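# Lay the white plastic panel flat in the gray tray

## Task

Get the white plastic panel into the gray tray so that it rests flat against the tray's floor.

## Robot and tools

Robot: two arms on a table. left_arm has a left hand and sits on the +y side; right_arm has a right hand. The arm names do not match image sides. Scene frame: the origin is at table-top height, midway between the nominal bases. +x points out over the table and +z points up. Calibrated bases: left_arm at (-0.063, +0.444, 0) m and right_arm at (-0.028, -0.320, 0) m, each turned slightly about z. A post stands behind the arms. Anything that ends up off the table fails the job. Something may occasionally nudge a loose object.

Hand point: this point rides with the palm, 0.05 m in front of it and 0.15 m from the wrist flange. For the right hand, its +z runs along the straight fingers, +y comes out of the palm, and +x runs across the palm away from the thumb. On the left hand, +x points toward the thumb. Straight fingertips reach 0.06 to 0.07 m past the point and lie 0.06 m behind it along -y. A bracket on the little-finger side of the wrist can collide with things. With the palm level, the wrist can sit up to 0.11 m below the point (palm down) or 0.23 m below it (palm up), so it may touch the table first.

Row layout (28 numbers, each in [-1, 1], both arms always included): left_arm dx, dy, dz, rx, ry, rz; then left hand little, ring, middle, index, thumb_bend, thumb_turn, force_limit, speed; then the same 14 numbers for right_arm. The six pose numbers are an offset, not a pose. They are measured along scene axes from that arm's Hand target as it stood when the action or move began. 1.0 equals 0.6 m, or 180 degrees for rx, ry, rz, which form a single rotation vector about the Hand target's position. Sending zeros for all six asks nothing new of that arm. The hand numbers are absolute targets. +1 means a straight finger or thumb, or the thumb beside the palm. -1 means curled, fully bent, or the thumb in front of the palm. force_limit runs linearly from about 0 N at -1 to 10 N at +1 (15 N for the two thumb motors). speed rises linearly from near zero at -1 to full at +0.48 and stays full above that. To keep a hand unchanged, resend the eight numbers from its last executed row. For a gentle grip, close with speed at -0.94 or lower. Grasp ranges: the fingers and the thumb in front of the palm hold objects about 0.035 to 0.065 m thick. A pinch between the thumb tip and the index pad holds light objects up to about 0.08 m.

execute_actions: actions is a list of actions. Each action is up to 15 rows, one per 1/30 s step. A shorter action repeats its last row until step 15. Every row inside an action counts from that action's start. cameras lists camera names, or ["all"]. Send an empty actions list to just look.

move: target is one row, or up to 15 rows. All rows in the list are offsets from the same starting Hand targets, not chained. speed is the path top speed in m/s, 0.002 to 3.6, default 0.25; turning is capped at twice that value in rad/s. It takes one value or one per target. blend is a corner-rounding distance in m; the default 0 stops at each target. stop_force is in N, 3 to 120, shared by both arms. An arm's path ends when its wrist sensor feels that much push against its motion, and the arm then backs off to where it was just before. Use it slowly, around 0.005 to 0.02 m/s, for contact. It is unreliable while the hand rotates, and with it every target must carry identical hand numbers. zero (default true) re-zeroes the sensor before the move. blocking=false returns early but cannot be combined with stop_force. The move is capped at 10 s. The result adds a move: line with the ending (done, off_target, moving, held, fault) and limits (paced means the pose was clipped; held means a check withheld steps).

wait: seconds, 0 to 3600. stop: brakes a running move. zoom_image: camera (cam_high, cam_left_wrist or cam_right_wrist) and region [x0, y0, x1, y1] in pixels, at most 504 by 504; full images are 672x504. show_instructions shows the reference images. zero_wrist_force: arm. finished_scene: optional scene=1; it ends the attempt, and the panel must stay in place afterward.

Results: end_effector_position (m), end_effector_quat_wxyz and velocities, in the scene frame. Hand target is the last commanded pose after clipping, and the next offsets count from it; the hand often stops a little short of it. Each step clips commanded orientation to within 32 degrees of the measured one. hand_measured, hand_stopped_by (moving, target, force, stalled, fault) and hand_load_n follow the motor order. A load near 0 after grasping means the grip was lost. Wrist force and torque are in the hand's own axes. Joint torques are also reported.

Avoid the following. Any outside force around 150 N, or joint torque at its limit, stops the arm for 10 s. The wrist joints are weak: roughly 10 to 13 N m of push. Because the arms are stiff, aiming even slightly past a firm contact can fault. Do not let the hands touch or squeeze each other. Do not let the panel fall, even a few mm, and do not release it while moving. Avoid slamming or hard pushes, and do not swing the wrist near its base axis.

Each tool is called after "Call:" as a command line: name --argument value for each argument, lists and objects as JSON in quotes; but a table of rows of numbers goes row by row, as --pt "numbers of a row", without its own name.

Reference images:

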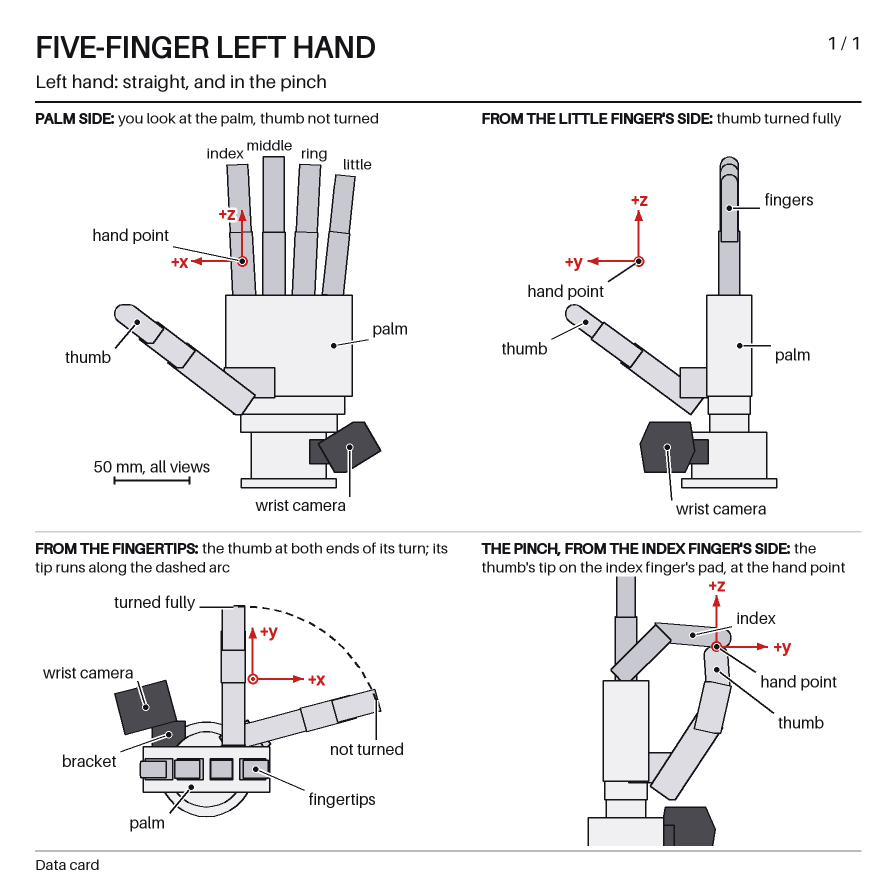

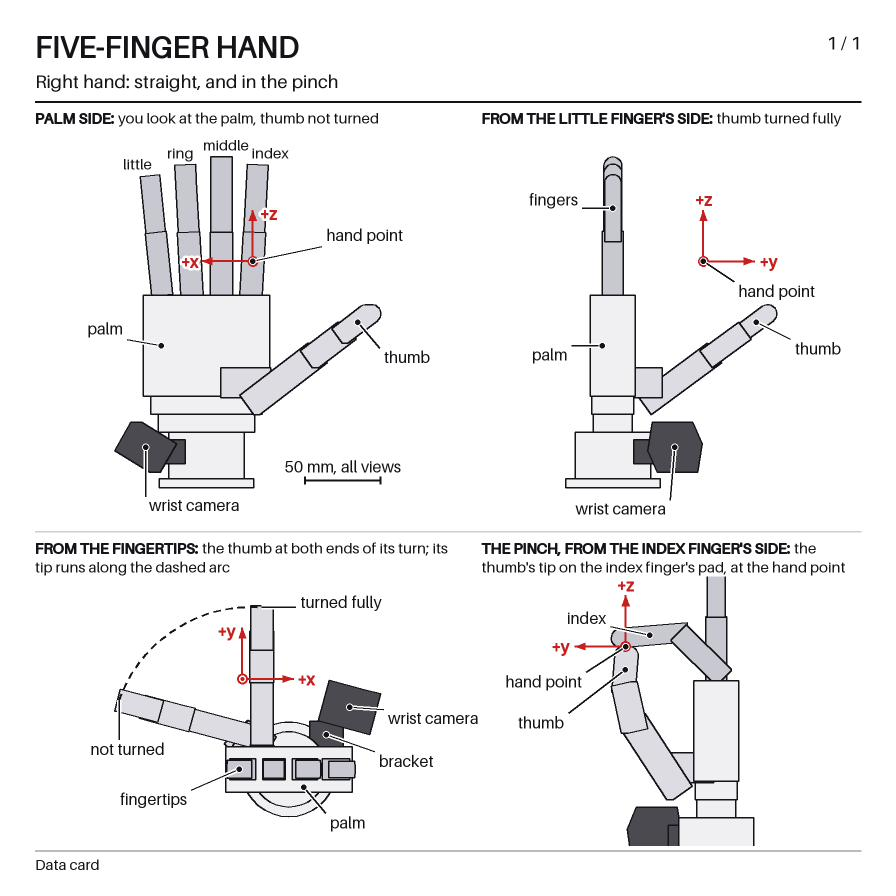

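## Session

Call:
execute_actions --actions '[]'

Scene clock: 0.00 s.
left_arm: end_effector_position=(+0.4006, +0.2626, +0.1093) hand_measured=(+1.000, +1.000, +1.000, +1.000, +1.000, +1.000) hand_load_n=(+0.0, +0.0, +0.0, +0.0, +0.0, +0.0) hand_stopped_by=(target, target, target, target, target, target) hand_force_limit=0.00 hand_speed=-0.80 end_effector_quat_wxyz=(+0.092, +0.990, +0.021, +0.103) | right_arm: end_effector_position=(+0.7178, -0.1964, +0.1869) hand_measured=(+1.000, +1.000, +1.000, +1.000, +1.000, +1.000) hand_load_n=(+0.0, +0.0, +0.0, +0.0, +0.0, +0.0) hand_stopped_by=(target, target, target, target, target, target) hand_force_limit=0.00 hand_speed=-0.80 end_effector_quat_wxyz=(+0.089, +0.194, +0.962, +0.173)
Joint positions: left_arm=[3.262 -1.893 -1.827 2.335 -1.363 1.652] | right_arm=[-0.258 -0.683 0.732 1.335 1.225 -1.336]
Joint velocities: within noise
Joint torques (N m): no reading
Motor temperatures (°C): left_arm=[31 30 30 34 35 36] | right_arm=[30 32 33 35 39 40]
Wrist force (N): no reading
Wrist torque (N m): no reading
Wrist force, peak (N): no reading
Hand target: left_arm +0.4006, +0.2626, +0.1093; +0.092, +0.990, +0.021, +0.103 | right_arm +0.7178, -0.1964, +0.1869; +0.089, +0.194, +0.962, +0.173

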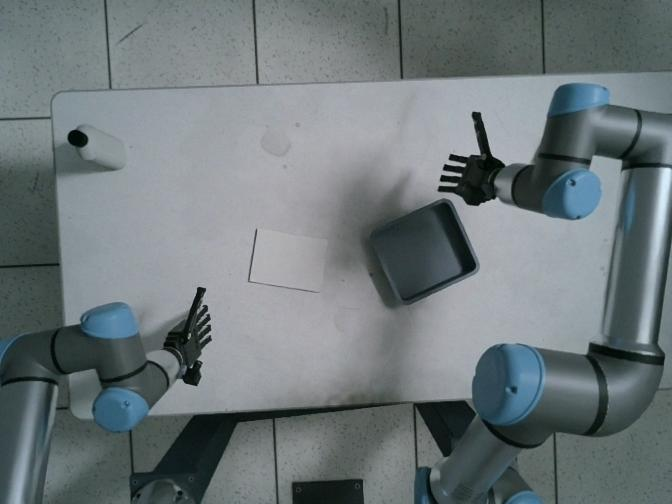

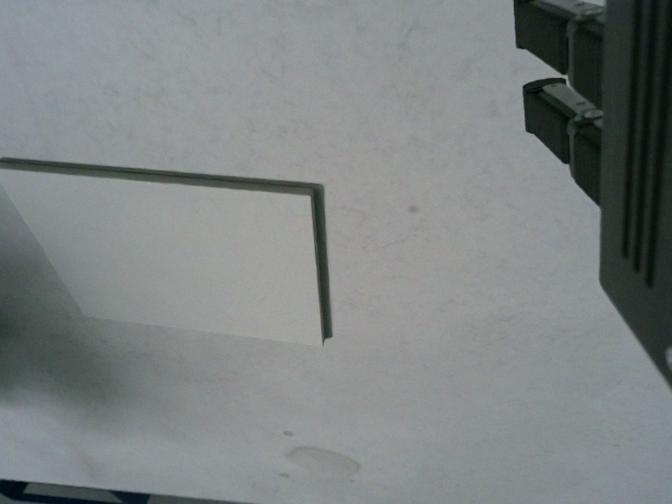

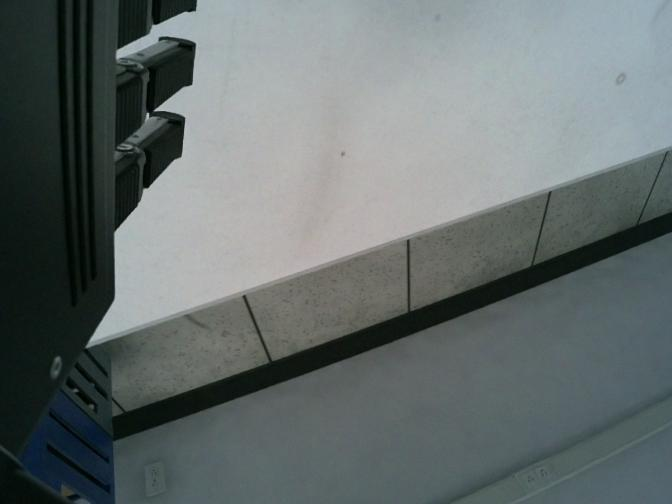

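Call:
zoom_image --camera "cam_high" --region '[200, 180, 500, 320]'

Call:
zoom_image --camera "cam_high" --region '[60, 260, 260, 430]'

Call:
zoom_image --camera "cam_left_wrist" --region '[0, 100, 400, 400]'

Scaled by 1.680 from the camera's image (finer frame: 960x720).

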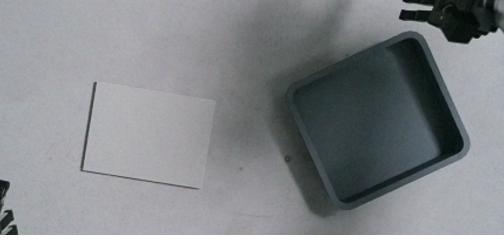

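Scaled by 2.520 from the camera's image (finer frame: 960x720).

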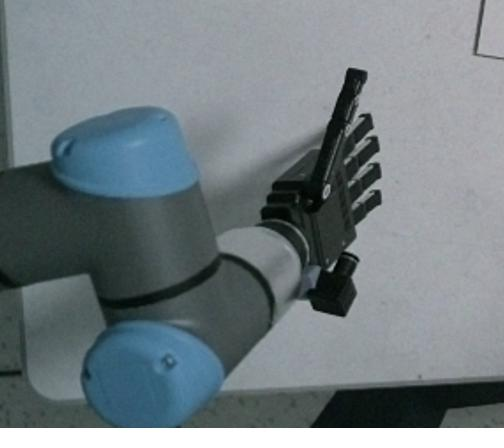

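Scaled by 1.260 from the camera's image (finer frame: 960x720).

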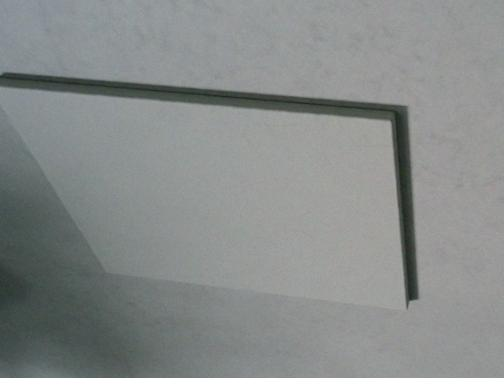

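Call:
zoom_image --camera "cam_high" --region '[180, 340, 480, 504]'

Scaled by 1.680 from the camera's image (finer frame: 960x720).

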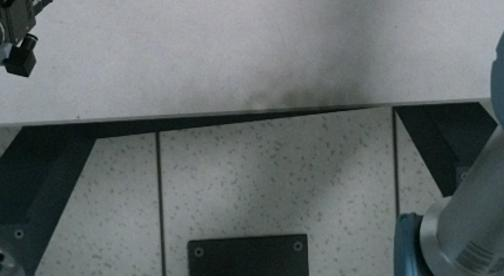

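Call:
move --target '[0,0,0,0,0,0,1,1,1,1,1,1,0,-0.8,-0.363,-0.09,0.272,-0.0402,0.1254,-0.3678,1,1,1,1,1,1,0,-0.8]' --speed 0.25 --cameras '["all"]'

Scene clock: 303.33 s.
left_arm: end_effector_position=(+0.4006, +0.2626, +0.1093) hand_measured=(+1.000, +1.000, +1.000, +1.000, +1.000, +1.000) hand_load_n=(+0.0, +0.0, +0.0, +0.0, +0.0, +0.0) hand_stopped_by=(target, target, target, target, target, target) hand_force_limit=0.00 hand_speed=-0.80 end_effector_quat_wxyz=(+0.092, +0.990, +0.021, +0.103) | right_arm: end_effector_position=(+0.5000, -0.2503, +0.3502) hand_measured=(+1.000, +1.000, +1.000, +1.000, +1.000, +1.000) hand_load_n=(+0.0, +0.0, +0.0, +0.0, +0.0, +0.0) hand_stopped_by=(target, target, target, target, target, target) hand_force_limit=0.00 hand_speed=-0.80 end_effector_quat_wxyz=(+0.000, +0.706, +0.708, +0.001)
Joint positions: left_arm=[3.262 -1.893 -1.827 2.335 -1.363 1.652] | right_arm=[-0.133 -1.161 1.037 1.694 1.57 -0.073]
Joint torques (N m): left_arm=[0.18 27.95 13.75 -1.78 0.23 -0.05] | right_arm=[-8.31 -21.22 -9.49 4.04 -1.08 1.98]
Wrist force (N): left_arm=[0.6 0.5 0.7] | right_arm=[-0.1 0.4 -0.1]
Wrist torque (N m): left_arm=[0.03 -0.07 0.02] | right_arm=[0.19 0.12 -0.03]
Wrist force, peak (N): left_arm=[0.5 0.8 0.8] | right_arm=[-1.0 -0.1 0.8]
Hand target: left_arm +0.4006, +0.2626, +0.1093; +0.092, +0.990, +0.021, +0.103 | right_arm +0.5000, -0.2504, +0.3501; +0.000, +0.707, +0.708, +0.001
Off the commanded pose: left_arm 0.000 m, 0 deg | right_arm 0.000 m, 0 deg.
move: done

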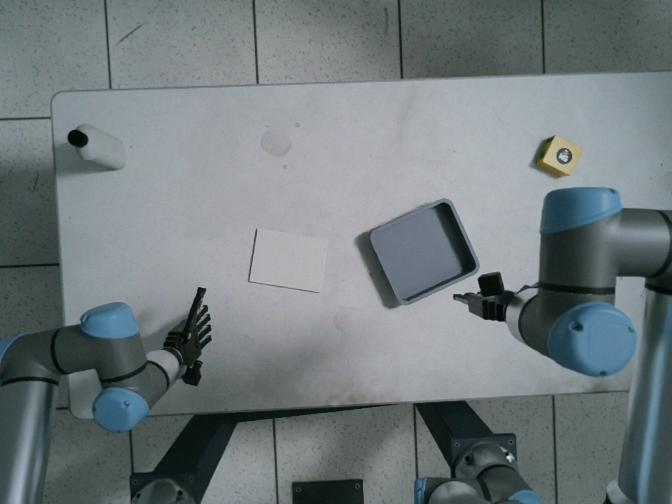

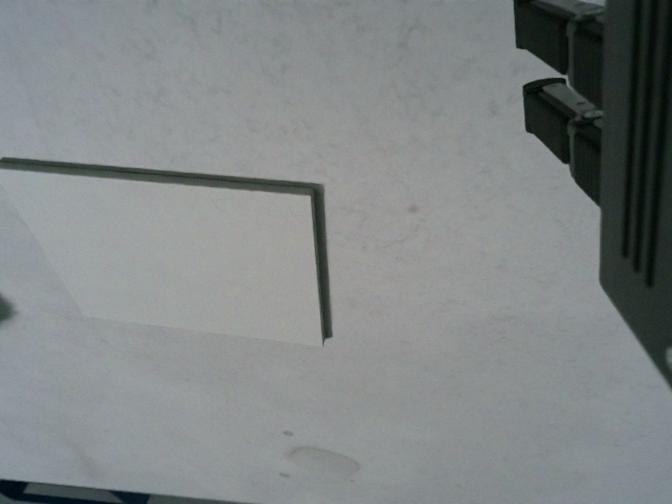

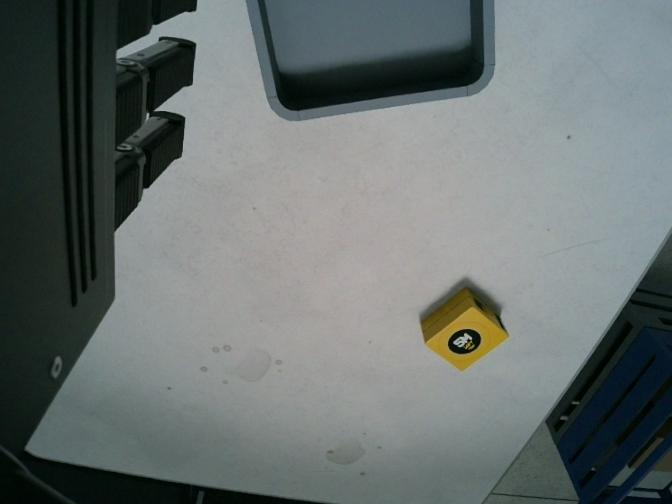

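Call:
move --target '[0,0,0,0,0,0,1,1,1,1,1,1,0,-0.8,0,0.4,0,0,0,0,1,1,1,1,1,1,0,-0.8]' --speed 0.25 --cameras '["cam_right_wrist","cam_high"]'

Scene clock: 316.10 s.
left_arm: end_effector_position=(+0.4006, +0.2626, +0.1093) hand_measured=(+1.000, +1.000, +1.000, +1.000, +1.000, +1.000) hand_load_n=(+0.0, +0.0, +0.0, +0.0, +0.0, +0.0) hand_stopped_by=(target, target, target, target, target, target) hand_force_limit=0.00 hand_speed=-0.80 end_effector_quat_wxyz=(+0.092, +0.990, +0.021, +0.103) | right_arm: end_effector_position=(+0.5000, -0.0105, +0.3501) hand_measured=(+1.000, +1.000, +1.000, +1.000, +1.000, +1.000) hand_load_n=(+0.0, +0.0, +0.0, +0.0, +0.0, +0.0) hand_stopped_by=(target, target, target, target, target, target) hand_force_limit=0.00 hand_speed=-0.80 end_effector_quat_wxyz=(+0.000, +0.707, +0.708, +0.001) end_effector_velocity=(+0.000, +0.001, +0.002) end_effector_angular_velocity=(+0.003, -0.005, -0.001)
Joint positions: left_arm=[3.262 -1.893 -1.827 2.335 -1.363 1.652] | right_arm=[0.334 -0.814 0.479 1.905 1.57 0.395]
Joint velocities: left_arm=[within noise] | right_arm=[0.001 -0.001 -0.005 0 -0.001 0.002]
Joint torques (N m): left_arm=[0.09 28.35 12.83 -1.82 0.22 -0.2] | right_arm=[8.45 -38.83 -26.01 2.37 -1.28 1.96]
Wrist force (N): left_arm=[0.5 0.8 0.8] | right_arm=[-0.1 0.6 -0.6]
Wrist torque (N m): left_arm=[0.06 -0.06 0.02] | right_arm=[0.32 0.18 -0.06]
Wrist force, peak (N): left_arm=[0.5 0.8 0.8] | right_arm=[-2.1 0.9 0.4]
Hand target: left_arm +0.4006, +0.2626, +0.1093; +0.092, +0.990, +0.021, +0.103 | right_arm +0.5000, -0.0104, +0.3501; +0.000, +0.707, +0.708, +0.001
Off the commanded pose: left_arm 0.000 m, 0 deg | right_arm 0.000 m, 0 deg.
move: done
Images, in order (width x height): cam_high 672x504, cam_right_wrist 672x504.

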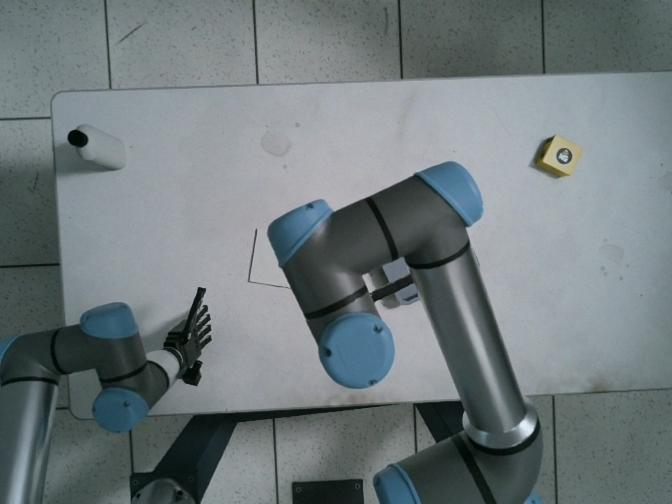

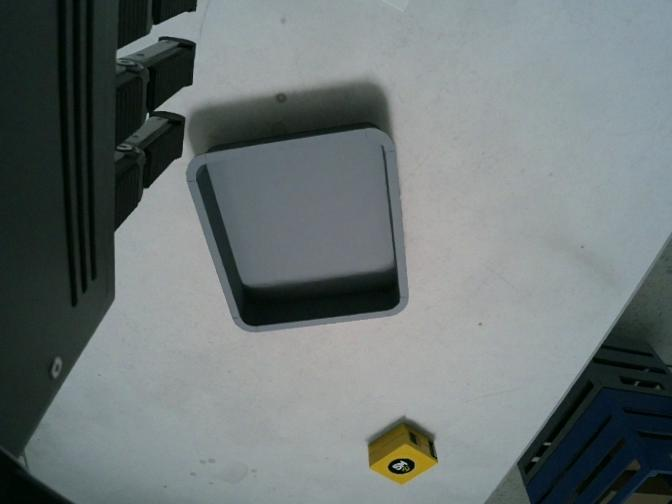

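Call:
move --target '[0,0,0,0,0,0,1,1,1,1,1,1,0,-0.8,-0.5,0.12,-0.05,0,0,0,1,1,1,1,1,1,0,-0.8]' --speed 0.25 --cameras '["cam_right_wrist","cam_high"]'

Scene clock: 368.63 s.
left_arm: end_effector_position=(+0.4006, +0.2626, +0.1093) hand_measured=(+1.000, +1.000, +1.000, +1.000, +1.000, +1.000) hand_load_n=(+0.0, +0.0, +0.0, +0.0, +0.0, +0.0) hand_stopped_by=(target, target, target, target, target, target) hand_force_limit=0.00 hand_speed=-0.80 end_effector_quat_wxyz=(+0.092, +0.990, +0.021, +0.103) | right_arm: end_effector_position=(+0.2001, +0.0616, +0.3202) hand_measured=(+1.000, +1.000, +1.000, +1.000, +1.000, +1.000) hand_load_n=(+0.0, -0.5, +0.0, +0.0, +0.0, +0.0) hand_stopped_by=(target, target, target, target, target, target) hand_force_limit=0.00 hand_speed=-0.80 end_effector_quat_wxyz=(+0.000, +0.707, +0.708, +0.001) end_effector_velocity=(-0.001, +0.000, +0.001) end_effector_angular_velocity=(+0.002, +0.000, -0.004)
Joint positions: left_arm=[3.262 -1.893 -1.827 2.335 -1.363 1.652] | right_arm=[0.819 -1.255 1.244 1.581 1.571 0.88]
Joint velocities: left_arm=[within noise] | right_arm=[0.002 -0.001 0 0 -0.001 0.005]
Joint torques (N m): left_arm=[0.79 30.49 12.8 -1.62 0.32 0.34] | right_arm=[8.46 -18.32 -13.19 4.63 -0.42 1.96]
Wrist force (N): left_arm=[0.7 0.6 0.8] | right_arm=[-0.2 0.5 0.5]
Wrist torque (N m): left_arm=[0.05 -0.09 0.03] | right_arm=[0.17 0.10 -0.12]
Wrist force, peak (N): left_arm=[0.9 0.7 0.9] | right_arm=[-0.9 2.6 -0.7]
Hand target: left_arm +0.4006, +0.2626, +0.1093; +0.092, +0.990, +0.021, +0.103 | right_arm +0.2000, +0.0616, +0.3201; +0.000, +0.707, +0.708, +0.001
Off the commanded pose: left_arm 0.000 m, 0 deg | right_arm 0.000 m, 0 deg.
move: done
Images, in order (width x height): cam_high 672x504, cam_right_wrist 672x504.

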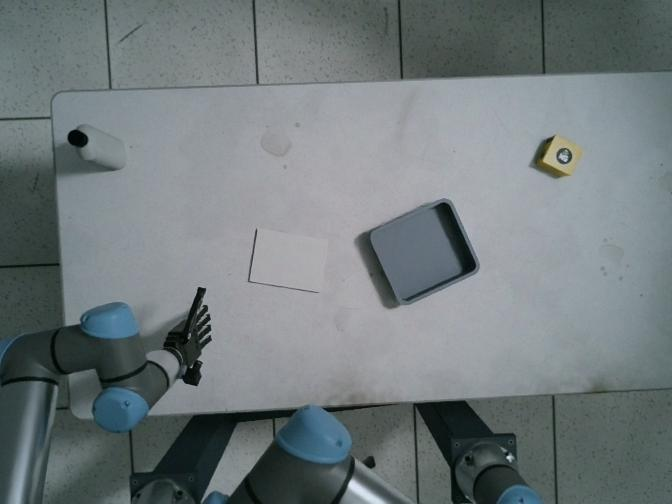

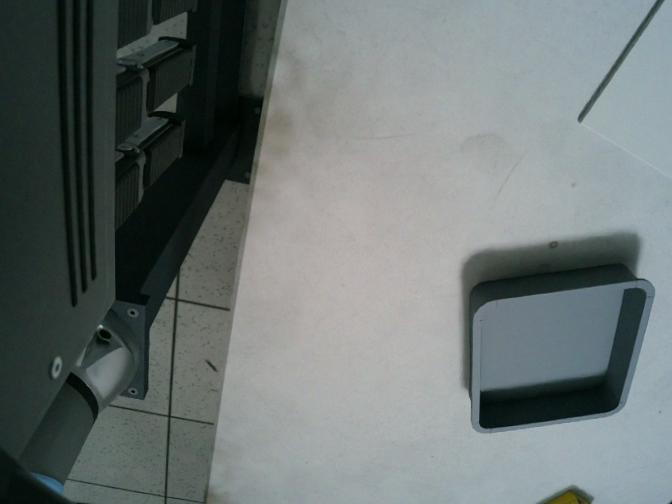

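Call:
zoom_image --camera "cam_right_wrist" --region '[80, 0, 380, 320]'

Call:
zoom_image --camera "cam_high" --region '[230, 180, 500, 320]'

Scaled by 1.575 from the camera's image (finer frame: 960x720).

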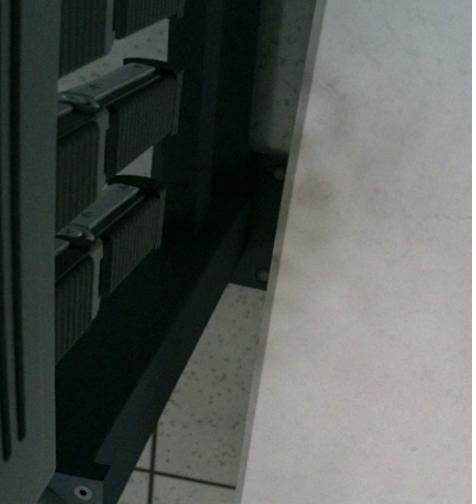

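Scaled by 1.867 from the camera's image (finer frame: 960x720).

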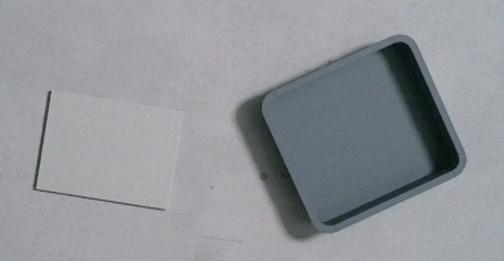

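Call:
zoom_image --camera "cam_right_wrist" --region '[430, 220, 672, 462]'

Scaled by 2.083 from the camera's image (finer frame: 960x720).

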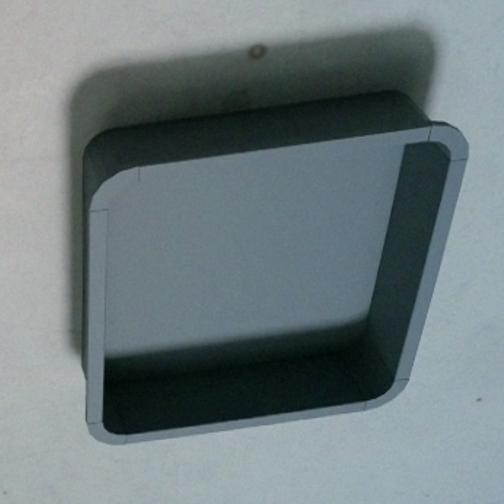

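Call:
zoom_image --camera "cam_high" --region '[360, 190, 490, 310]'

Call:
zoom_image --camera "cam_high" --region '[235, 215, 345, 305]'

Scaled by 3.877 from the camera's image (finer frame: 960x720).

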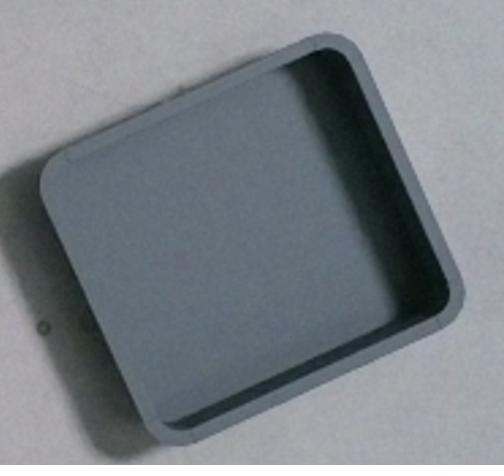

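Scaled by 4.582 from the camera's image (finer frame: 960x720).

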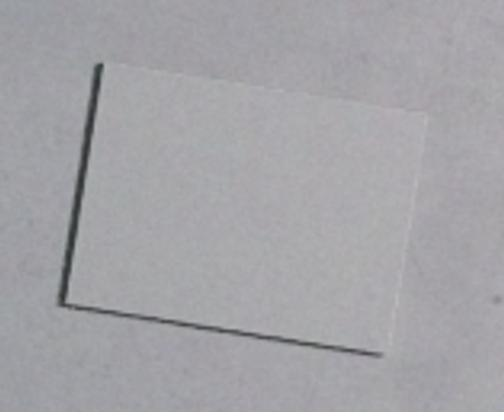

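Call:
move --target '[0.232,-0.263,0.18,0.1007,-0.0018,-0.5569,1,1,-1,1,1,1,0,0,0,0,0,0,0,0,1,1,1,1,1,1,0,-0.8]' --speed 0.25 --cameras '["cam_left_wrist","cam_high"]'

Scene clock: 512.67 s.
left_arm: end_effector_position=(+0.5383, +0.1055, +0.2167) hand_measured=(+1.000, +1.000, -1.000, +1.000, +1.000, +1.000) hand_load_n=(+0.0, +0.0, +0.0, +0.0, +0.0, +0.0) hand_stopped_by=(target, target, target, target, target, target) hand_force_limit=0.00 hand_speed=0.00 end_effector_quat_wxyz=(+0.044, -0.669, +0.730, -0.133) | right_arm: end_effector_position=(+0.2000, +0.0616, +0.3201) hand_measured=(+1.000, +1.000, +1.000, +1.000, +1.000, +1.000) hand_load_n=(+0.0, +0.0, +0.0, +0.0, +0.0, +0.0) hand_stopped_by=(target, target, target, target, target, target) hand_force_limit=0.00 hand_speed=-0.80 end_effector_quat_wxyz=(+0.000, +0.707, +0.708, +0.001)
Joint positions: left_arm=[2.888 -2.705 -0.035 1.44 -1.493 2.988] | right_arm=[0.819 -1.255 1.244 1.581 1.571 0.88]
Joint torques (N m): left_arm=[-0.51 47.03 7.28 -2.51 0.75 -1.68] | right_arm=[7.52 -16.89 -10.61 4.68 -1.01 2.02]
Wrist force (N): left_arm=[0.6 2.5 1.1] | right_arm=[-0.4 0.5 0.5]
Wrist torque (N m): left_arm=[0.23 -0.03 -0.06] | right_arm=[0.16 0.15 -0.14]
Wrist force, peak (N): left_arm=[1.0 2.8 1.1] | right_arm=[-0.3 0.8 0.7]
Hand target: left_arm +0.5398, +0.1048, +0.2173; +0.000, -0.653, +0.758, +0.000 | right_arm +0.2000, +0.0616, +0.3201; +0.000, +0.707, +0.708, +0.001
Off the commanded pose: left_arm 0.002 m, 17 deg | right_arm 0.000 m, 0 deg.
elbow stopped short (left arm): the move would have taken joint 3 (elbow) straighter than the controller allows.
move: off_target (left_arm)
Images, in order (width x height): cam_high 672x504, cam_left_wrist 672x504.

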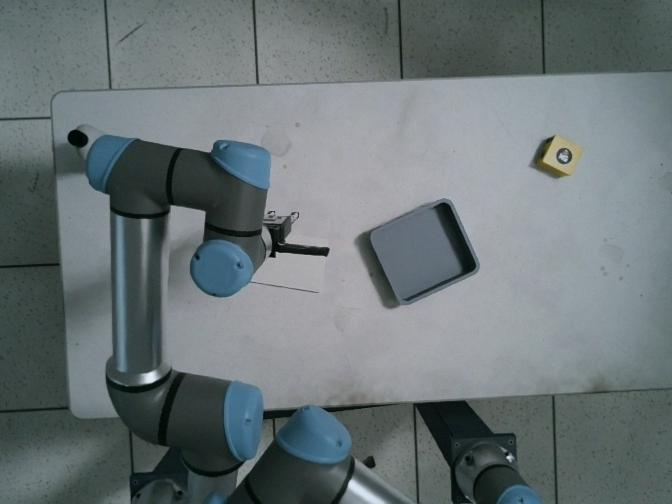

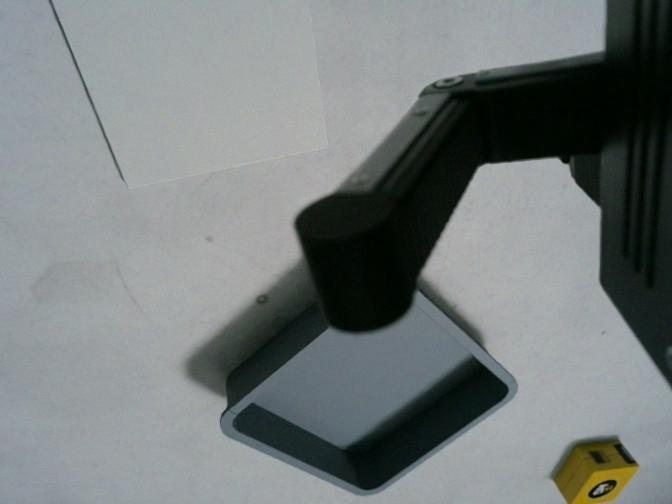

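Call:
move --target '[0,0,-0.16,0,0,0,1,1,-1,1,1,1,0,0,0,0,0,0,0,0,1,1,1,1,1,1,0,-0.8]' --speed 0.15 --cameras '["cam_left_wrist","cam_high"]'

Scene clock: 533.60 s.
left_arm: end_effector_position=(+0.5384, +0.1055, +0.1209) hand_measured=(+1.000, +1.000, -1.000, +1.000, +1.000, +1.000) hand_load_n=(+0.0, +0.0, +0.0, +0.0, +0.0, +0.0) hand_stopped_by=(target, target, target, target, target, target) hand_force_limit=0.00 hand_speed=0.00 end_effector_quat_wxyz=(+0.025, -0.662, +0.746, -0.069) | right_arm: end_effector_position=(+0.2000, +0.0616, +0.3201) hand_measured=(+1.000, +1.000, +1.000, +1.000, +1.000, +1.000) hand_load_n=(+0.0, +0.0, +0.0, +0.0, +0.0, +0.0) hand_stopped_by=(target, target, target, target, target, target) hand_force_limit=0.00 hand_speed=-0.80 end_effector_quat_wxyz=(+0.000, +0.707, +0.708, +0.001)
Joint positions: left_arm=[2.871 -2.844 -0.035 1.45 -1.535 3.009] | right_arm=[0.819 -1.255 1.244 1.581 1.571 0.88]
Joint torques (N m): left_arm=[0.12 67.58 10.62 -3.87 0.5 -0.12] | right_arm=[7.18 -17.33 -10.54 4.6 -0.78 1.99]
Wrist force (N): left_arm=[0.9 1.8 0.7] | right_arm=[-0.3 0.3 0.6]
Wrist torque (N m): left_arm=[0.17 -0.09 -0.02] | right_arm=[0.12 0.12 -0.13]
Wrist force, peak (N): left_arm=[0.6 2.8 1.1] | right_arm=[-0.3 0.7 0.8]
Hand target: left_arm +0.5398, +0.1048, +0.1213; +0.000, -0.653, +0.758, +0.000 | right_arm +0.2000, +0.0616, +0.3201; +0.000, +0.707, +0.708, +0.001
Off the commanded pose: left_arm 0.002 m, 9 deg | right_arm 0.000 m, 0 deg.
elbow stopped short (left arm): the move would have taken joint 3 (elbow) straighter than the controller allows.
move: off_target (left_arm)
Images, in order (width x height): cam_high 672x504, cam_left_wrist 672x504.

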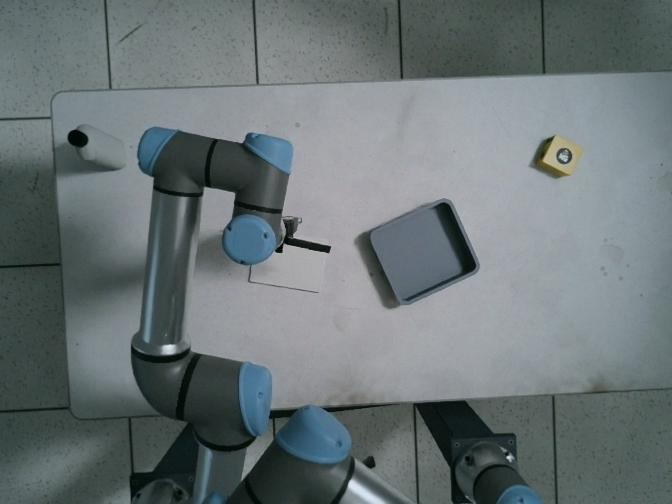

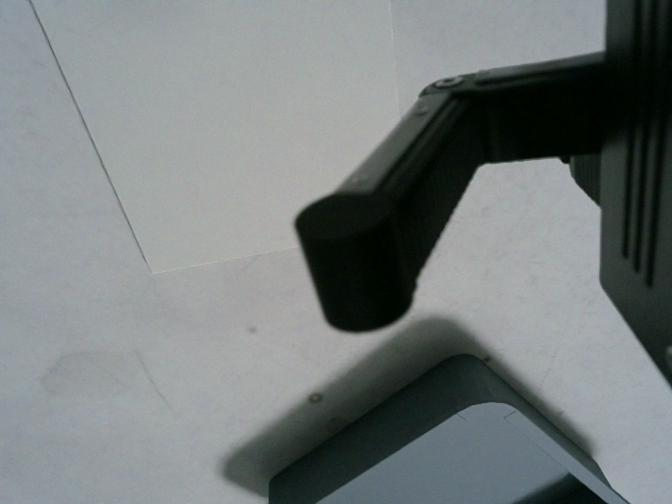

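Call:
move --target '[0,0,-0.065,0,0,0,1,1,-1,1,1,1,0,0,0,0,0,0,0,0,1,1,1,1,1,1,0,-0.8]' --speed 0.1 --cameras '["cam_left_wrist","cam_high"]'

Scene clock: 543.33 s.
left_arm: end_effector_position=(+0.5384, +0.1055, +0.0818) hand_measured=(+1.000, +1.000, -1.000, +1.000, +1.000, +1.000) hand_load_n=(+0.0, +0.0, +0.0, +0.0, +0.0, +0.0) hand_stopped_by=(target, target, target, target, target, target) hand_force_limit=0.00 hand_speed=0.00 end_effector_quat_wxyz=(+0.019, -0.660, +0.749, -0.050) end_effector_velocity=(+0.000, +0.000, +0.003) end_effector_angular_velocity=(+0.000, -0.003, +0.000) | right_arm: end_effector_position=(+0.2000, +0.0616, +0.3201) hand_measured=(+1.000, +1.000, +1.000, +1.000, +1.000, +1.000) hand_load_n=(+0.0, +0.0, +0.0, +0.0, +0.0, +0.0) hand_stopped_by=(target, target, target, target, target, target) hand_force_limit=0.00 hand_speed=-0.80 end_effector_quat_wxyz=(+0.000, +0.707, +0.708, +0.001)
Joint positions: left_arm=[2.866 -2.898 -0.035 1.466 -1.546 3.014] | right_arm=[0.819 -1.255 1.244 1.581 1.571 0.88]
Joint velocities: left_arm=[0 0.005 -0.001 -0.002 -0.001 0] | right_arm=[within noise]
Joint torques (N m): left_arm=[-4.16 70.15 21.86 -3.68 -2.02 1.52] | right_arm=[6.9 -17.85 -10.64 4.5 -0.43 1.97]
Wrist force (N): left_arm=[1.2 1.8 0.7] | right_arm=[-0.3 0.4 0.7]
Wrist torque (N m): left_arm=[0.16 -0.13 0.00] | right_arm=[0.13 0.11 -0.13]
Wrist force, peak (N): left_arm=[1.2 2.2 0.8] | right_arm=[-0.6 0.5 0.7]
Hand target: left_arm +0.5398, +0.1048, +0.0823; +0.000, -0.653, +0.758, +0.000 | right_arm +0.2000, +0.0616, +0.3201; +0.000, +0.707, +0.708, +0.001
Off the commanded pose: left_arm 0.002 m, 6 deg | right_arm 0.000 m, 0 deg.
elbow stopped short (left arm): the move would have taken joint 3 (elbow) straighter than the controller allows.
move: off_target (left_arm)
Images, in order (width x height): cam_high 672x504, cam_left_wrist 672x504.

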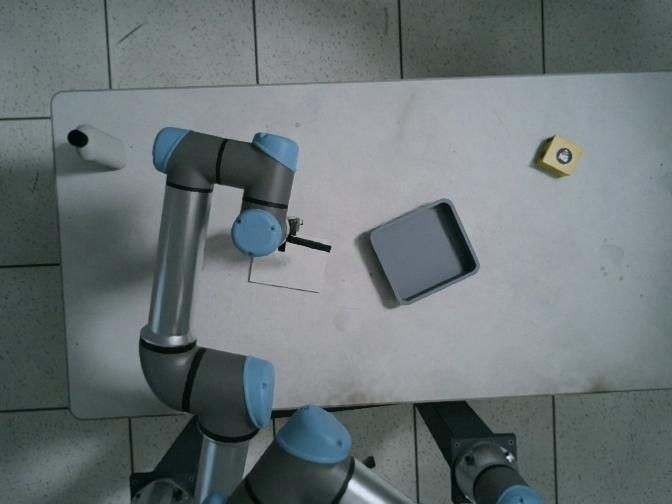

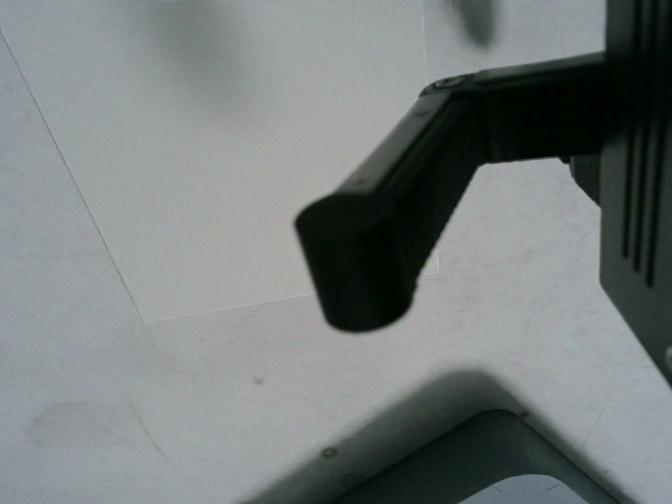

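Call:
move --target '[0,0,-0.05,0,0,0,1,1,-1,1,1,1,0,0,0,0,0,0,0,0,1,1,1,1,1,1,0,-0.8]' --speed 0.01 --stop_force 4 --cameras '["cam_left_wrist","cam_high"]'

Scene clock: 560.57 s.
left_arm: end_effector_position=(+0.5381, +0.1057, +0.0623) hand_measured=(+1.000, +1.000, -1.000, +1.000, +1.000, +1.000) hand_load_n=(+0.0, +0.0, +0.0, +0.0, +0.0, +0.0) hand_stopped_by=(target, target, target, target, target, target) hand_force_limit=0.00 hand_speed=0.00 end_effector_quat_wxyz=(+0.016, -0.659, +0.751, -0.041) | right_arm: end_effector_position=(+0.2000, +0.0616, +0.3201) hand_measured=(+1.000, +1.000, +1.000, +1.000, +1.000, +1.000) hand_load_n=(+0.0, +0.0, +0.0, +0.0, +0.0, +0.0) hand_stopped_by=(target, target, target, target, target, target) hand_force_limit=0.00 hand_speed=-0.80 end_effector_quat_wxyz=(+0.000, +0.707, +0.708, +0.001)
Joint positions: left_arm=[2.864 -2.926 -0.035 1.475 -1.55 3.017] | right_arm=[0.819 -1.255 1.244 1.581 1.571 0.88]
Joint torques (N m): left_arm=[-1.48 65.63 14.23 -3.27 0.48 1.07] | right_arm=[6.96 -17.43 -11.86 4.32 0.13 1.9]
Wrist force (N): left_arm=[1.0 1.6 -4.3] | right_arm=[-0.4 0.3 0.8]
Wrist torque (N m): left_arm=[0.48 -0.27 -0.01] | right_arm=[0.11 0.13 -0.14]
Wrist force, peak (N): left_arm=[1.1 0.7 -9.2] | right_arm=[-0.1 0.6 0.9]
Hand target: left_arm +0.5380, +0.1057, +0.0623; +0.015, -0.659, +0.751, -0.041 (not the last commanded pose) | right_arm +0.2000, +0.0616, +0.3201; +0.000, +0.707, +0.708, +0.001
Off the commanded pose: left_arm 0.010 m, 5 deg | right_arm 0.000 m, 0 deg.
elbow stopped short (left arm): the move would have taken joint 3 (elbow) straighter than the controller allows.
move: contact (left_arm)
Images, in order (width x height): cam_high 672x504, cam_left_wrist 672x504.

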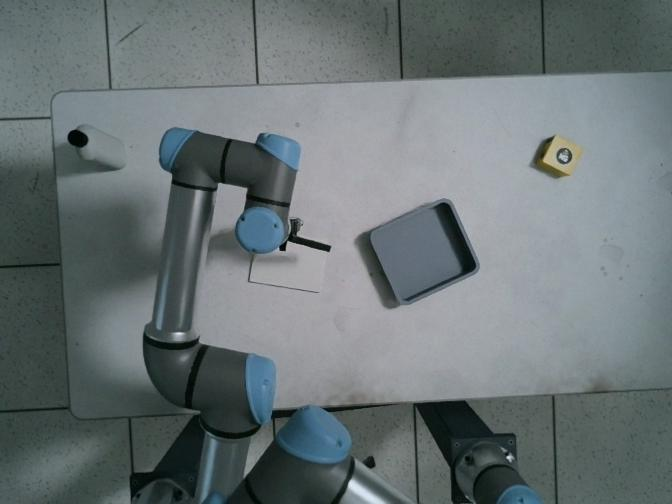

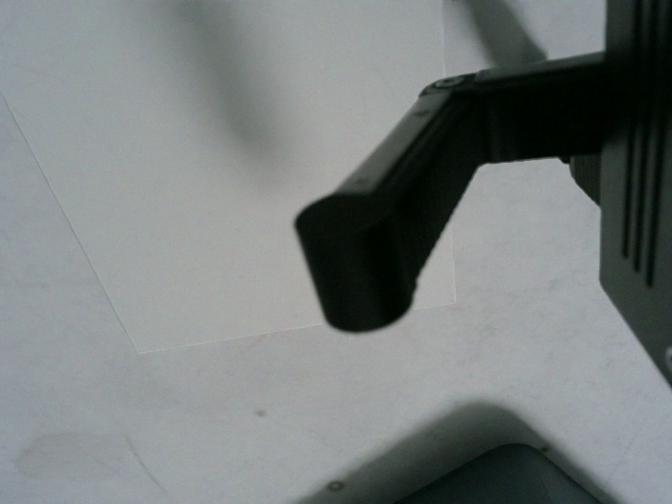

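Call:
move --pt "0 0 0.003 0 0 0 1 1 -1 1 1 1 0 0 0 0 0 0 0 0 1 1 1 1 1 1 0 -0.8" --pt "-0.125 0 0.003 0 0 0.02 1 1 -1 1 1 1 0 0 0 0 0 0 0 0 1 1 1 1 1 1 0 -0.8" --speed 0.05 --cameras '["cam_left_wrist","cam_high"]'

Scene clock: 592.97 s.
left_arm: end_effector_position=(+0.4631, +0.1056, +0.0641) hand_measured=(+1.000, +1.000, -1.000, +1.000, +1.000, +1.000) hand_load_n=(+0.0, +0.0, +0.0, +0.0, +0.0, +0.0) hand_stopped_by=(target, target, target, target, target, target) hand_force_limit=0.00 hand_speed=0.00 end_effector_quat_wxyz=(+0.017, -0.682, +0.730, -0.041) | right_arm: end_effector_position=(+0.2000, +0.0616, +0.3201) hand_measured=(+1.000, +1.000, +1.000, +1.000, +1.000, +1.000) hand_load_n=(+0.0, +0.0, +0.5, +0.0, +0.0, +0.0) hand_stopped_by=(target, target, target, target, target, target) hand_force_limit=0.00 hand_speed=-0.80 end_effector_quat_wxyz=(+0.000, +0.707, +0.708, +0.001)
Joint positions: left_arm=[2.837 -2.522 -0.833 1.871 -1.558 2.928] | right_arm=[0.819 -1.255 1.244 1.581 1.571 0.88]
Joint torques (N m): left_arm=[6.32 51.79 9.32 -2.8 0.12 1.59] | right_arm=[7.37 -17.31 -11.79 4.14 0.46 1.98]
Wrist force (N): left_arm=[1.0 2.0 0.9] | right_arm=[-0.2 0.6 0.5]
Wrist torque (N m): left_arm=[0.19 -0.09 0.17] | right_arm=[0.18 0.10 -0.12]
Wrist force, peak (N): left_arm=[1.1 1.8 -5.4] | right_arm=[-0.4 0.7 0.8]
Hand target: left_arm +0.4630, +0.1057, +0.0641; -0.017, +0.682, -0.730, +0.041 | right_arm +0.2000, +0.0616, +0.3201; +0.000, +0.707, +0.708, +0.001
Off the commanded pose: left_arm 0.000 m, 0 deg | right_arm 0.000 m, 0 deg.
elbow stopped short (left arm): the move would have taken joint 3 (elbow) straighter than the controller allows.
move: done
Images, in order (width x height): cam_high 672x504, cam_left_wrist 672x504.

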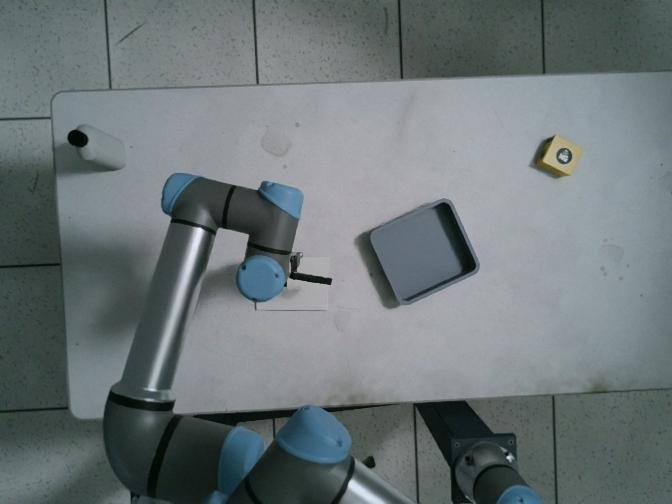

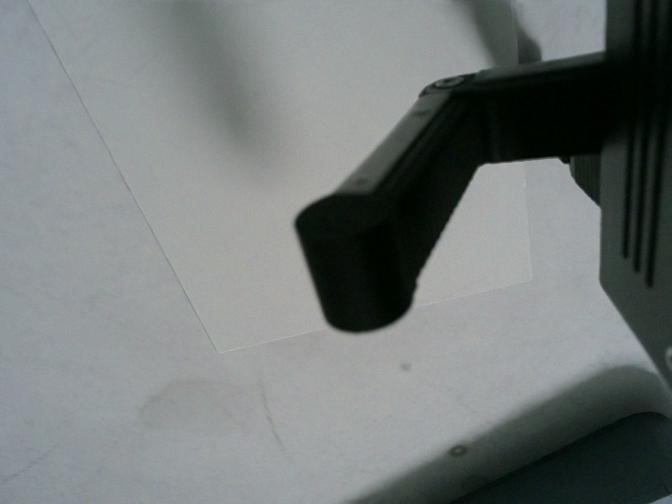

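Call:
move --target '[-0.2333,0,0,0,0,0.0155,1,1,-1,1,1,1,0,0,0,0,0,0,0,0,1,1,1,1,1,1,0,-0.8]' --speed 0.06 --cameras '["cam_left_wrist","cam_high"]'

Scene clock: 618.63 s.
left_arm: end_effector_position=(+0.3231, +0.1056, +0.0641) hand_measured=(+1.000, +1.000, -1.000, +1.000, +1.000, +1.000) hand_load_n=(+0.0, +0.0, +0.0, +0.0, +0.0, +0.0) hand_stopped_by=(target, target, target, target, target, target) hand_force_limit=0.00 hand_speed=0.00 end_effector_quat_wxyz=(-0.018, +0.700, -0.713, +0.040) | right_arm: end_effector_position=(+0.2000, +0.0616, +0.3201) hand_measured=(+1.000, +1.000, +1.000, +1.000, +1.000, +1.000) hand_load_n=(+0.0, +0.0, +0.0, +0.0, -0.5, +0.0) hand_stopped_by=(target, target, target, target, target, target) hand_force_limit=0.00 hand_speed=-0.80 end_effector_quat_wxyz=(+0.000, +0.707, +0.708, +0.001)
Joint positions: left_arm=[2.763 -2.211 -1.399 2.127 -1.569 2.805] | right_arm=[0.819 -1.255 1.244 1.581 1.571 0.88]
Joint torques (N m): left_arm=[6.19 38.39 11.77 -3.9 -0.99 1.63] | right_arm=[7.18 -17.39 -13.03 3.95 0.89 2.05]
Wrist force (N): left_arm=[1.1 2.1 1.1] | right_arm=[-0.4 0.4 0.6]
Wrist torque (N m): left_arm=[0.18 -0.10 0.18] | right_arm=[0.14 0.13 -0.14]
Wrist force, peak (N): left_arm=[1.2 2.5 1.1] | right_arm=[-0.4 0.6 0.8]
Hand target: left_arm +0.3231, +0.1057, +0.0641; -0.018, +0.700, -0.713, +0.040 | right_arm +0.2000, +0.0616, +0.3201; +0.000, +0.707, +0.708, +0.001
Off the commanded pose: left_arm 0.000 m, 0 deg | right_arm 0.000 m, 0 deg.
move: done
Images, in order (width x height): cam_high 672x504, cam_left_wrist 672x504.

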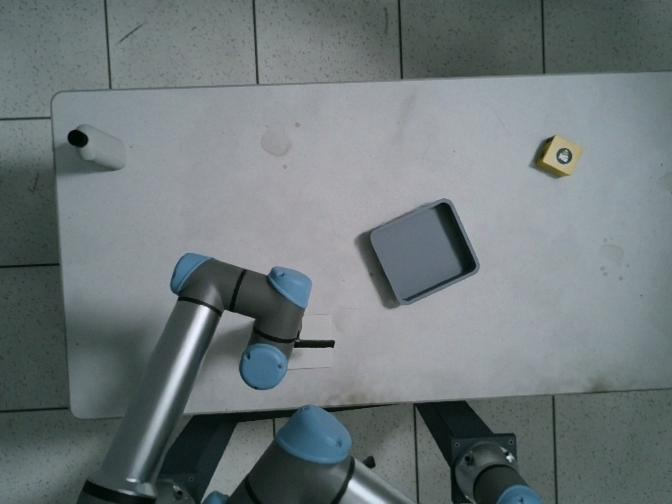

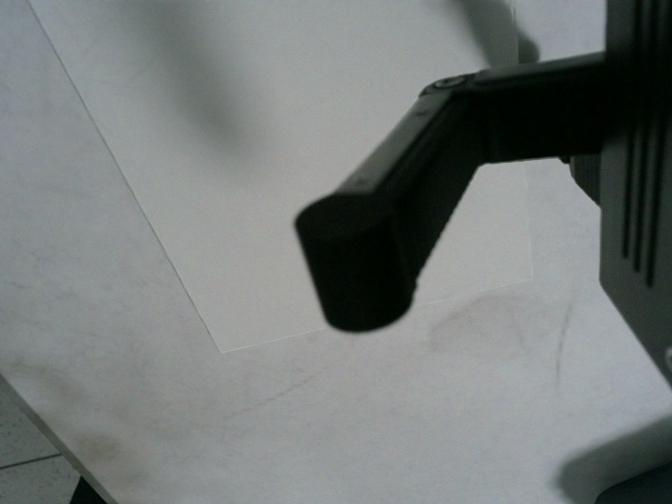

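Call:
zoom_image --camera "cam_high" --region '[230, 290, 360, 430]'

Scaled by 3.600 from the camera's image (finer frame: 960x720).

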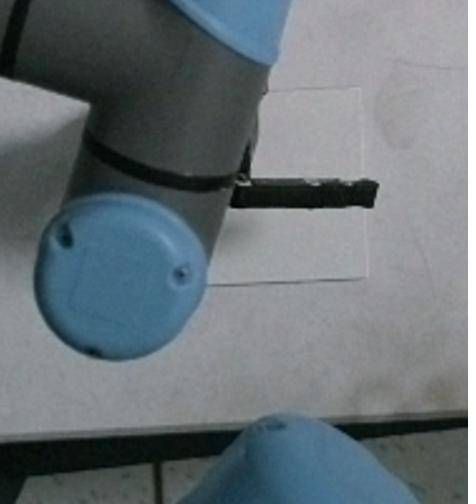

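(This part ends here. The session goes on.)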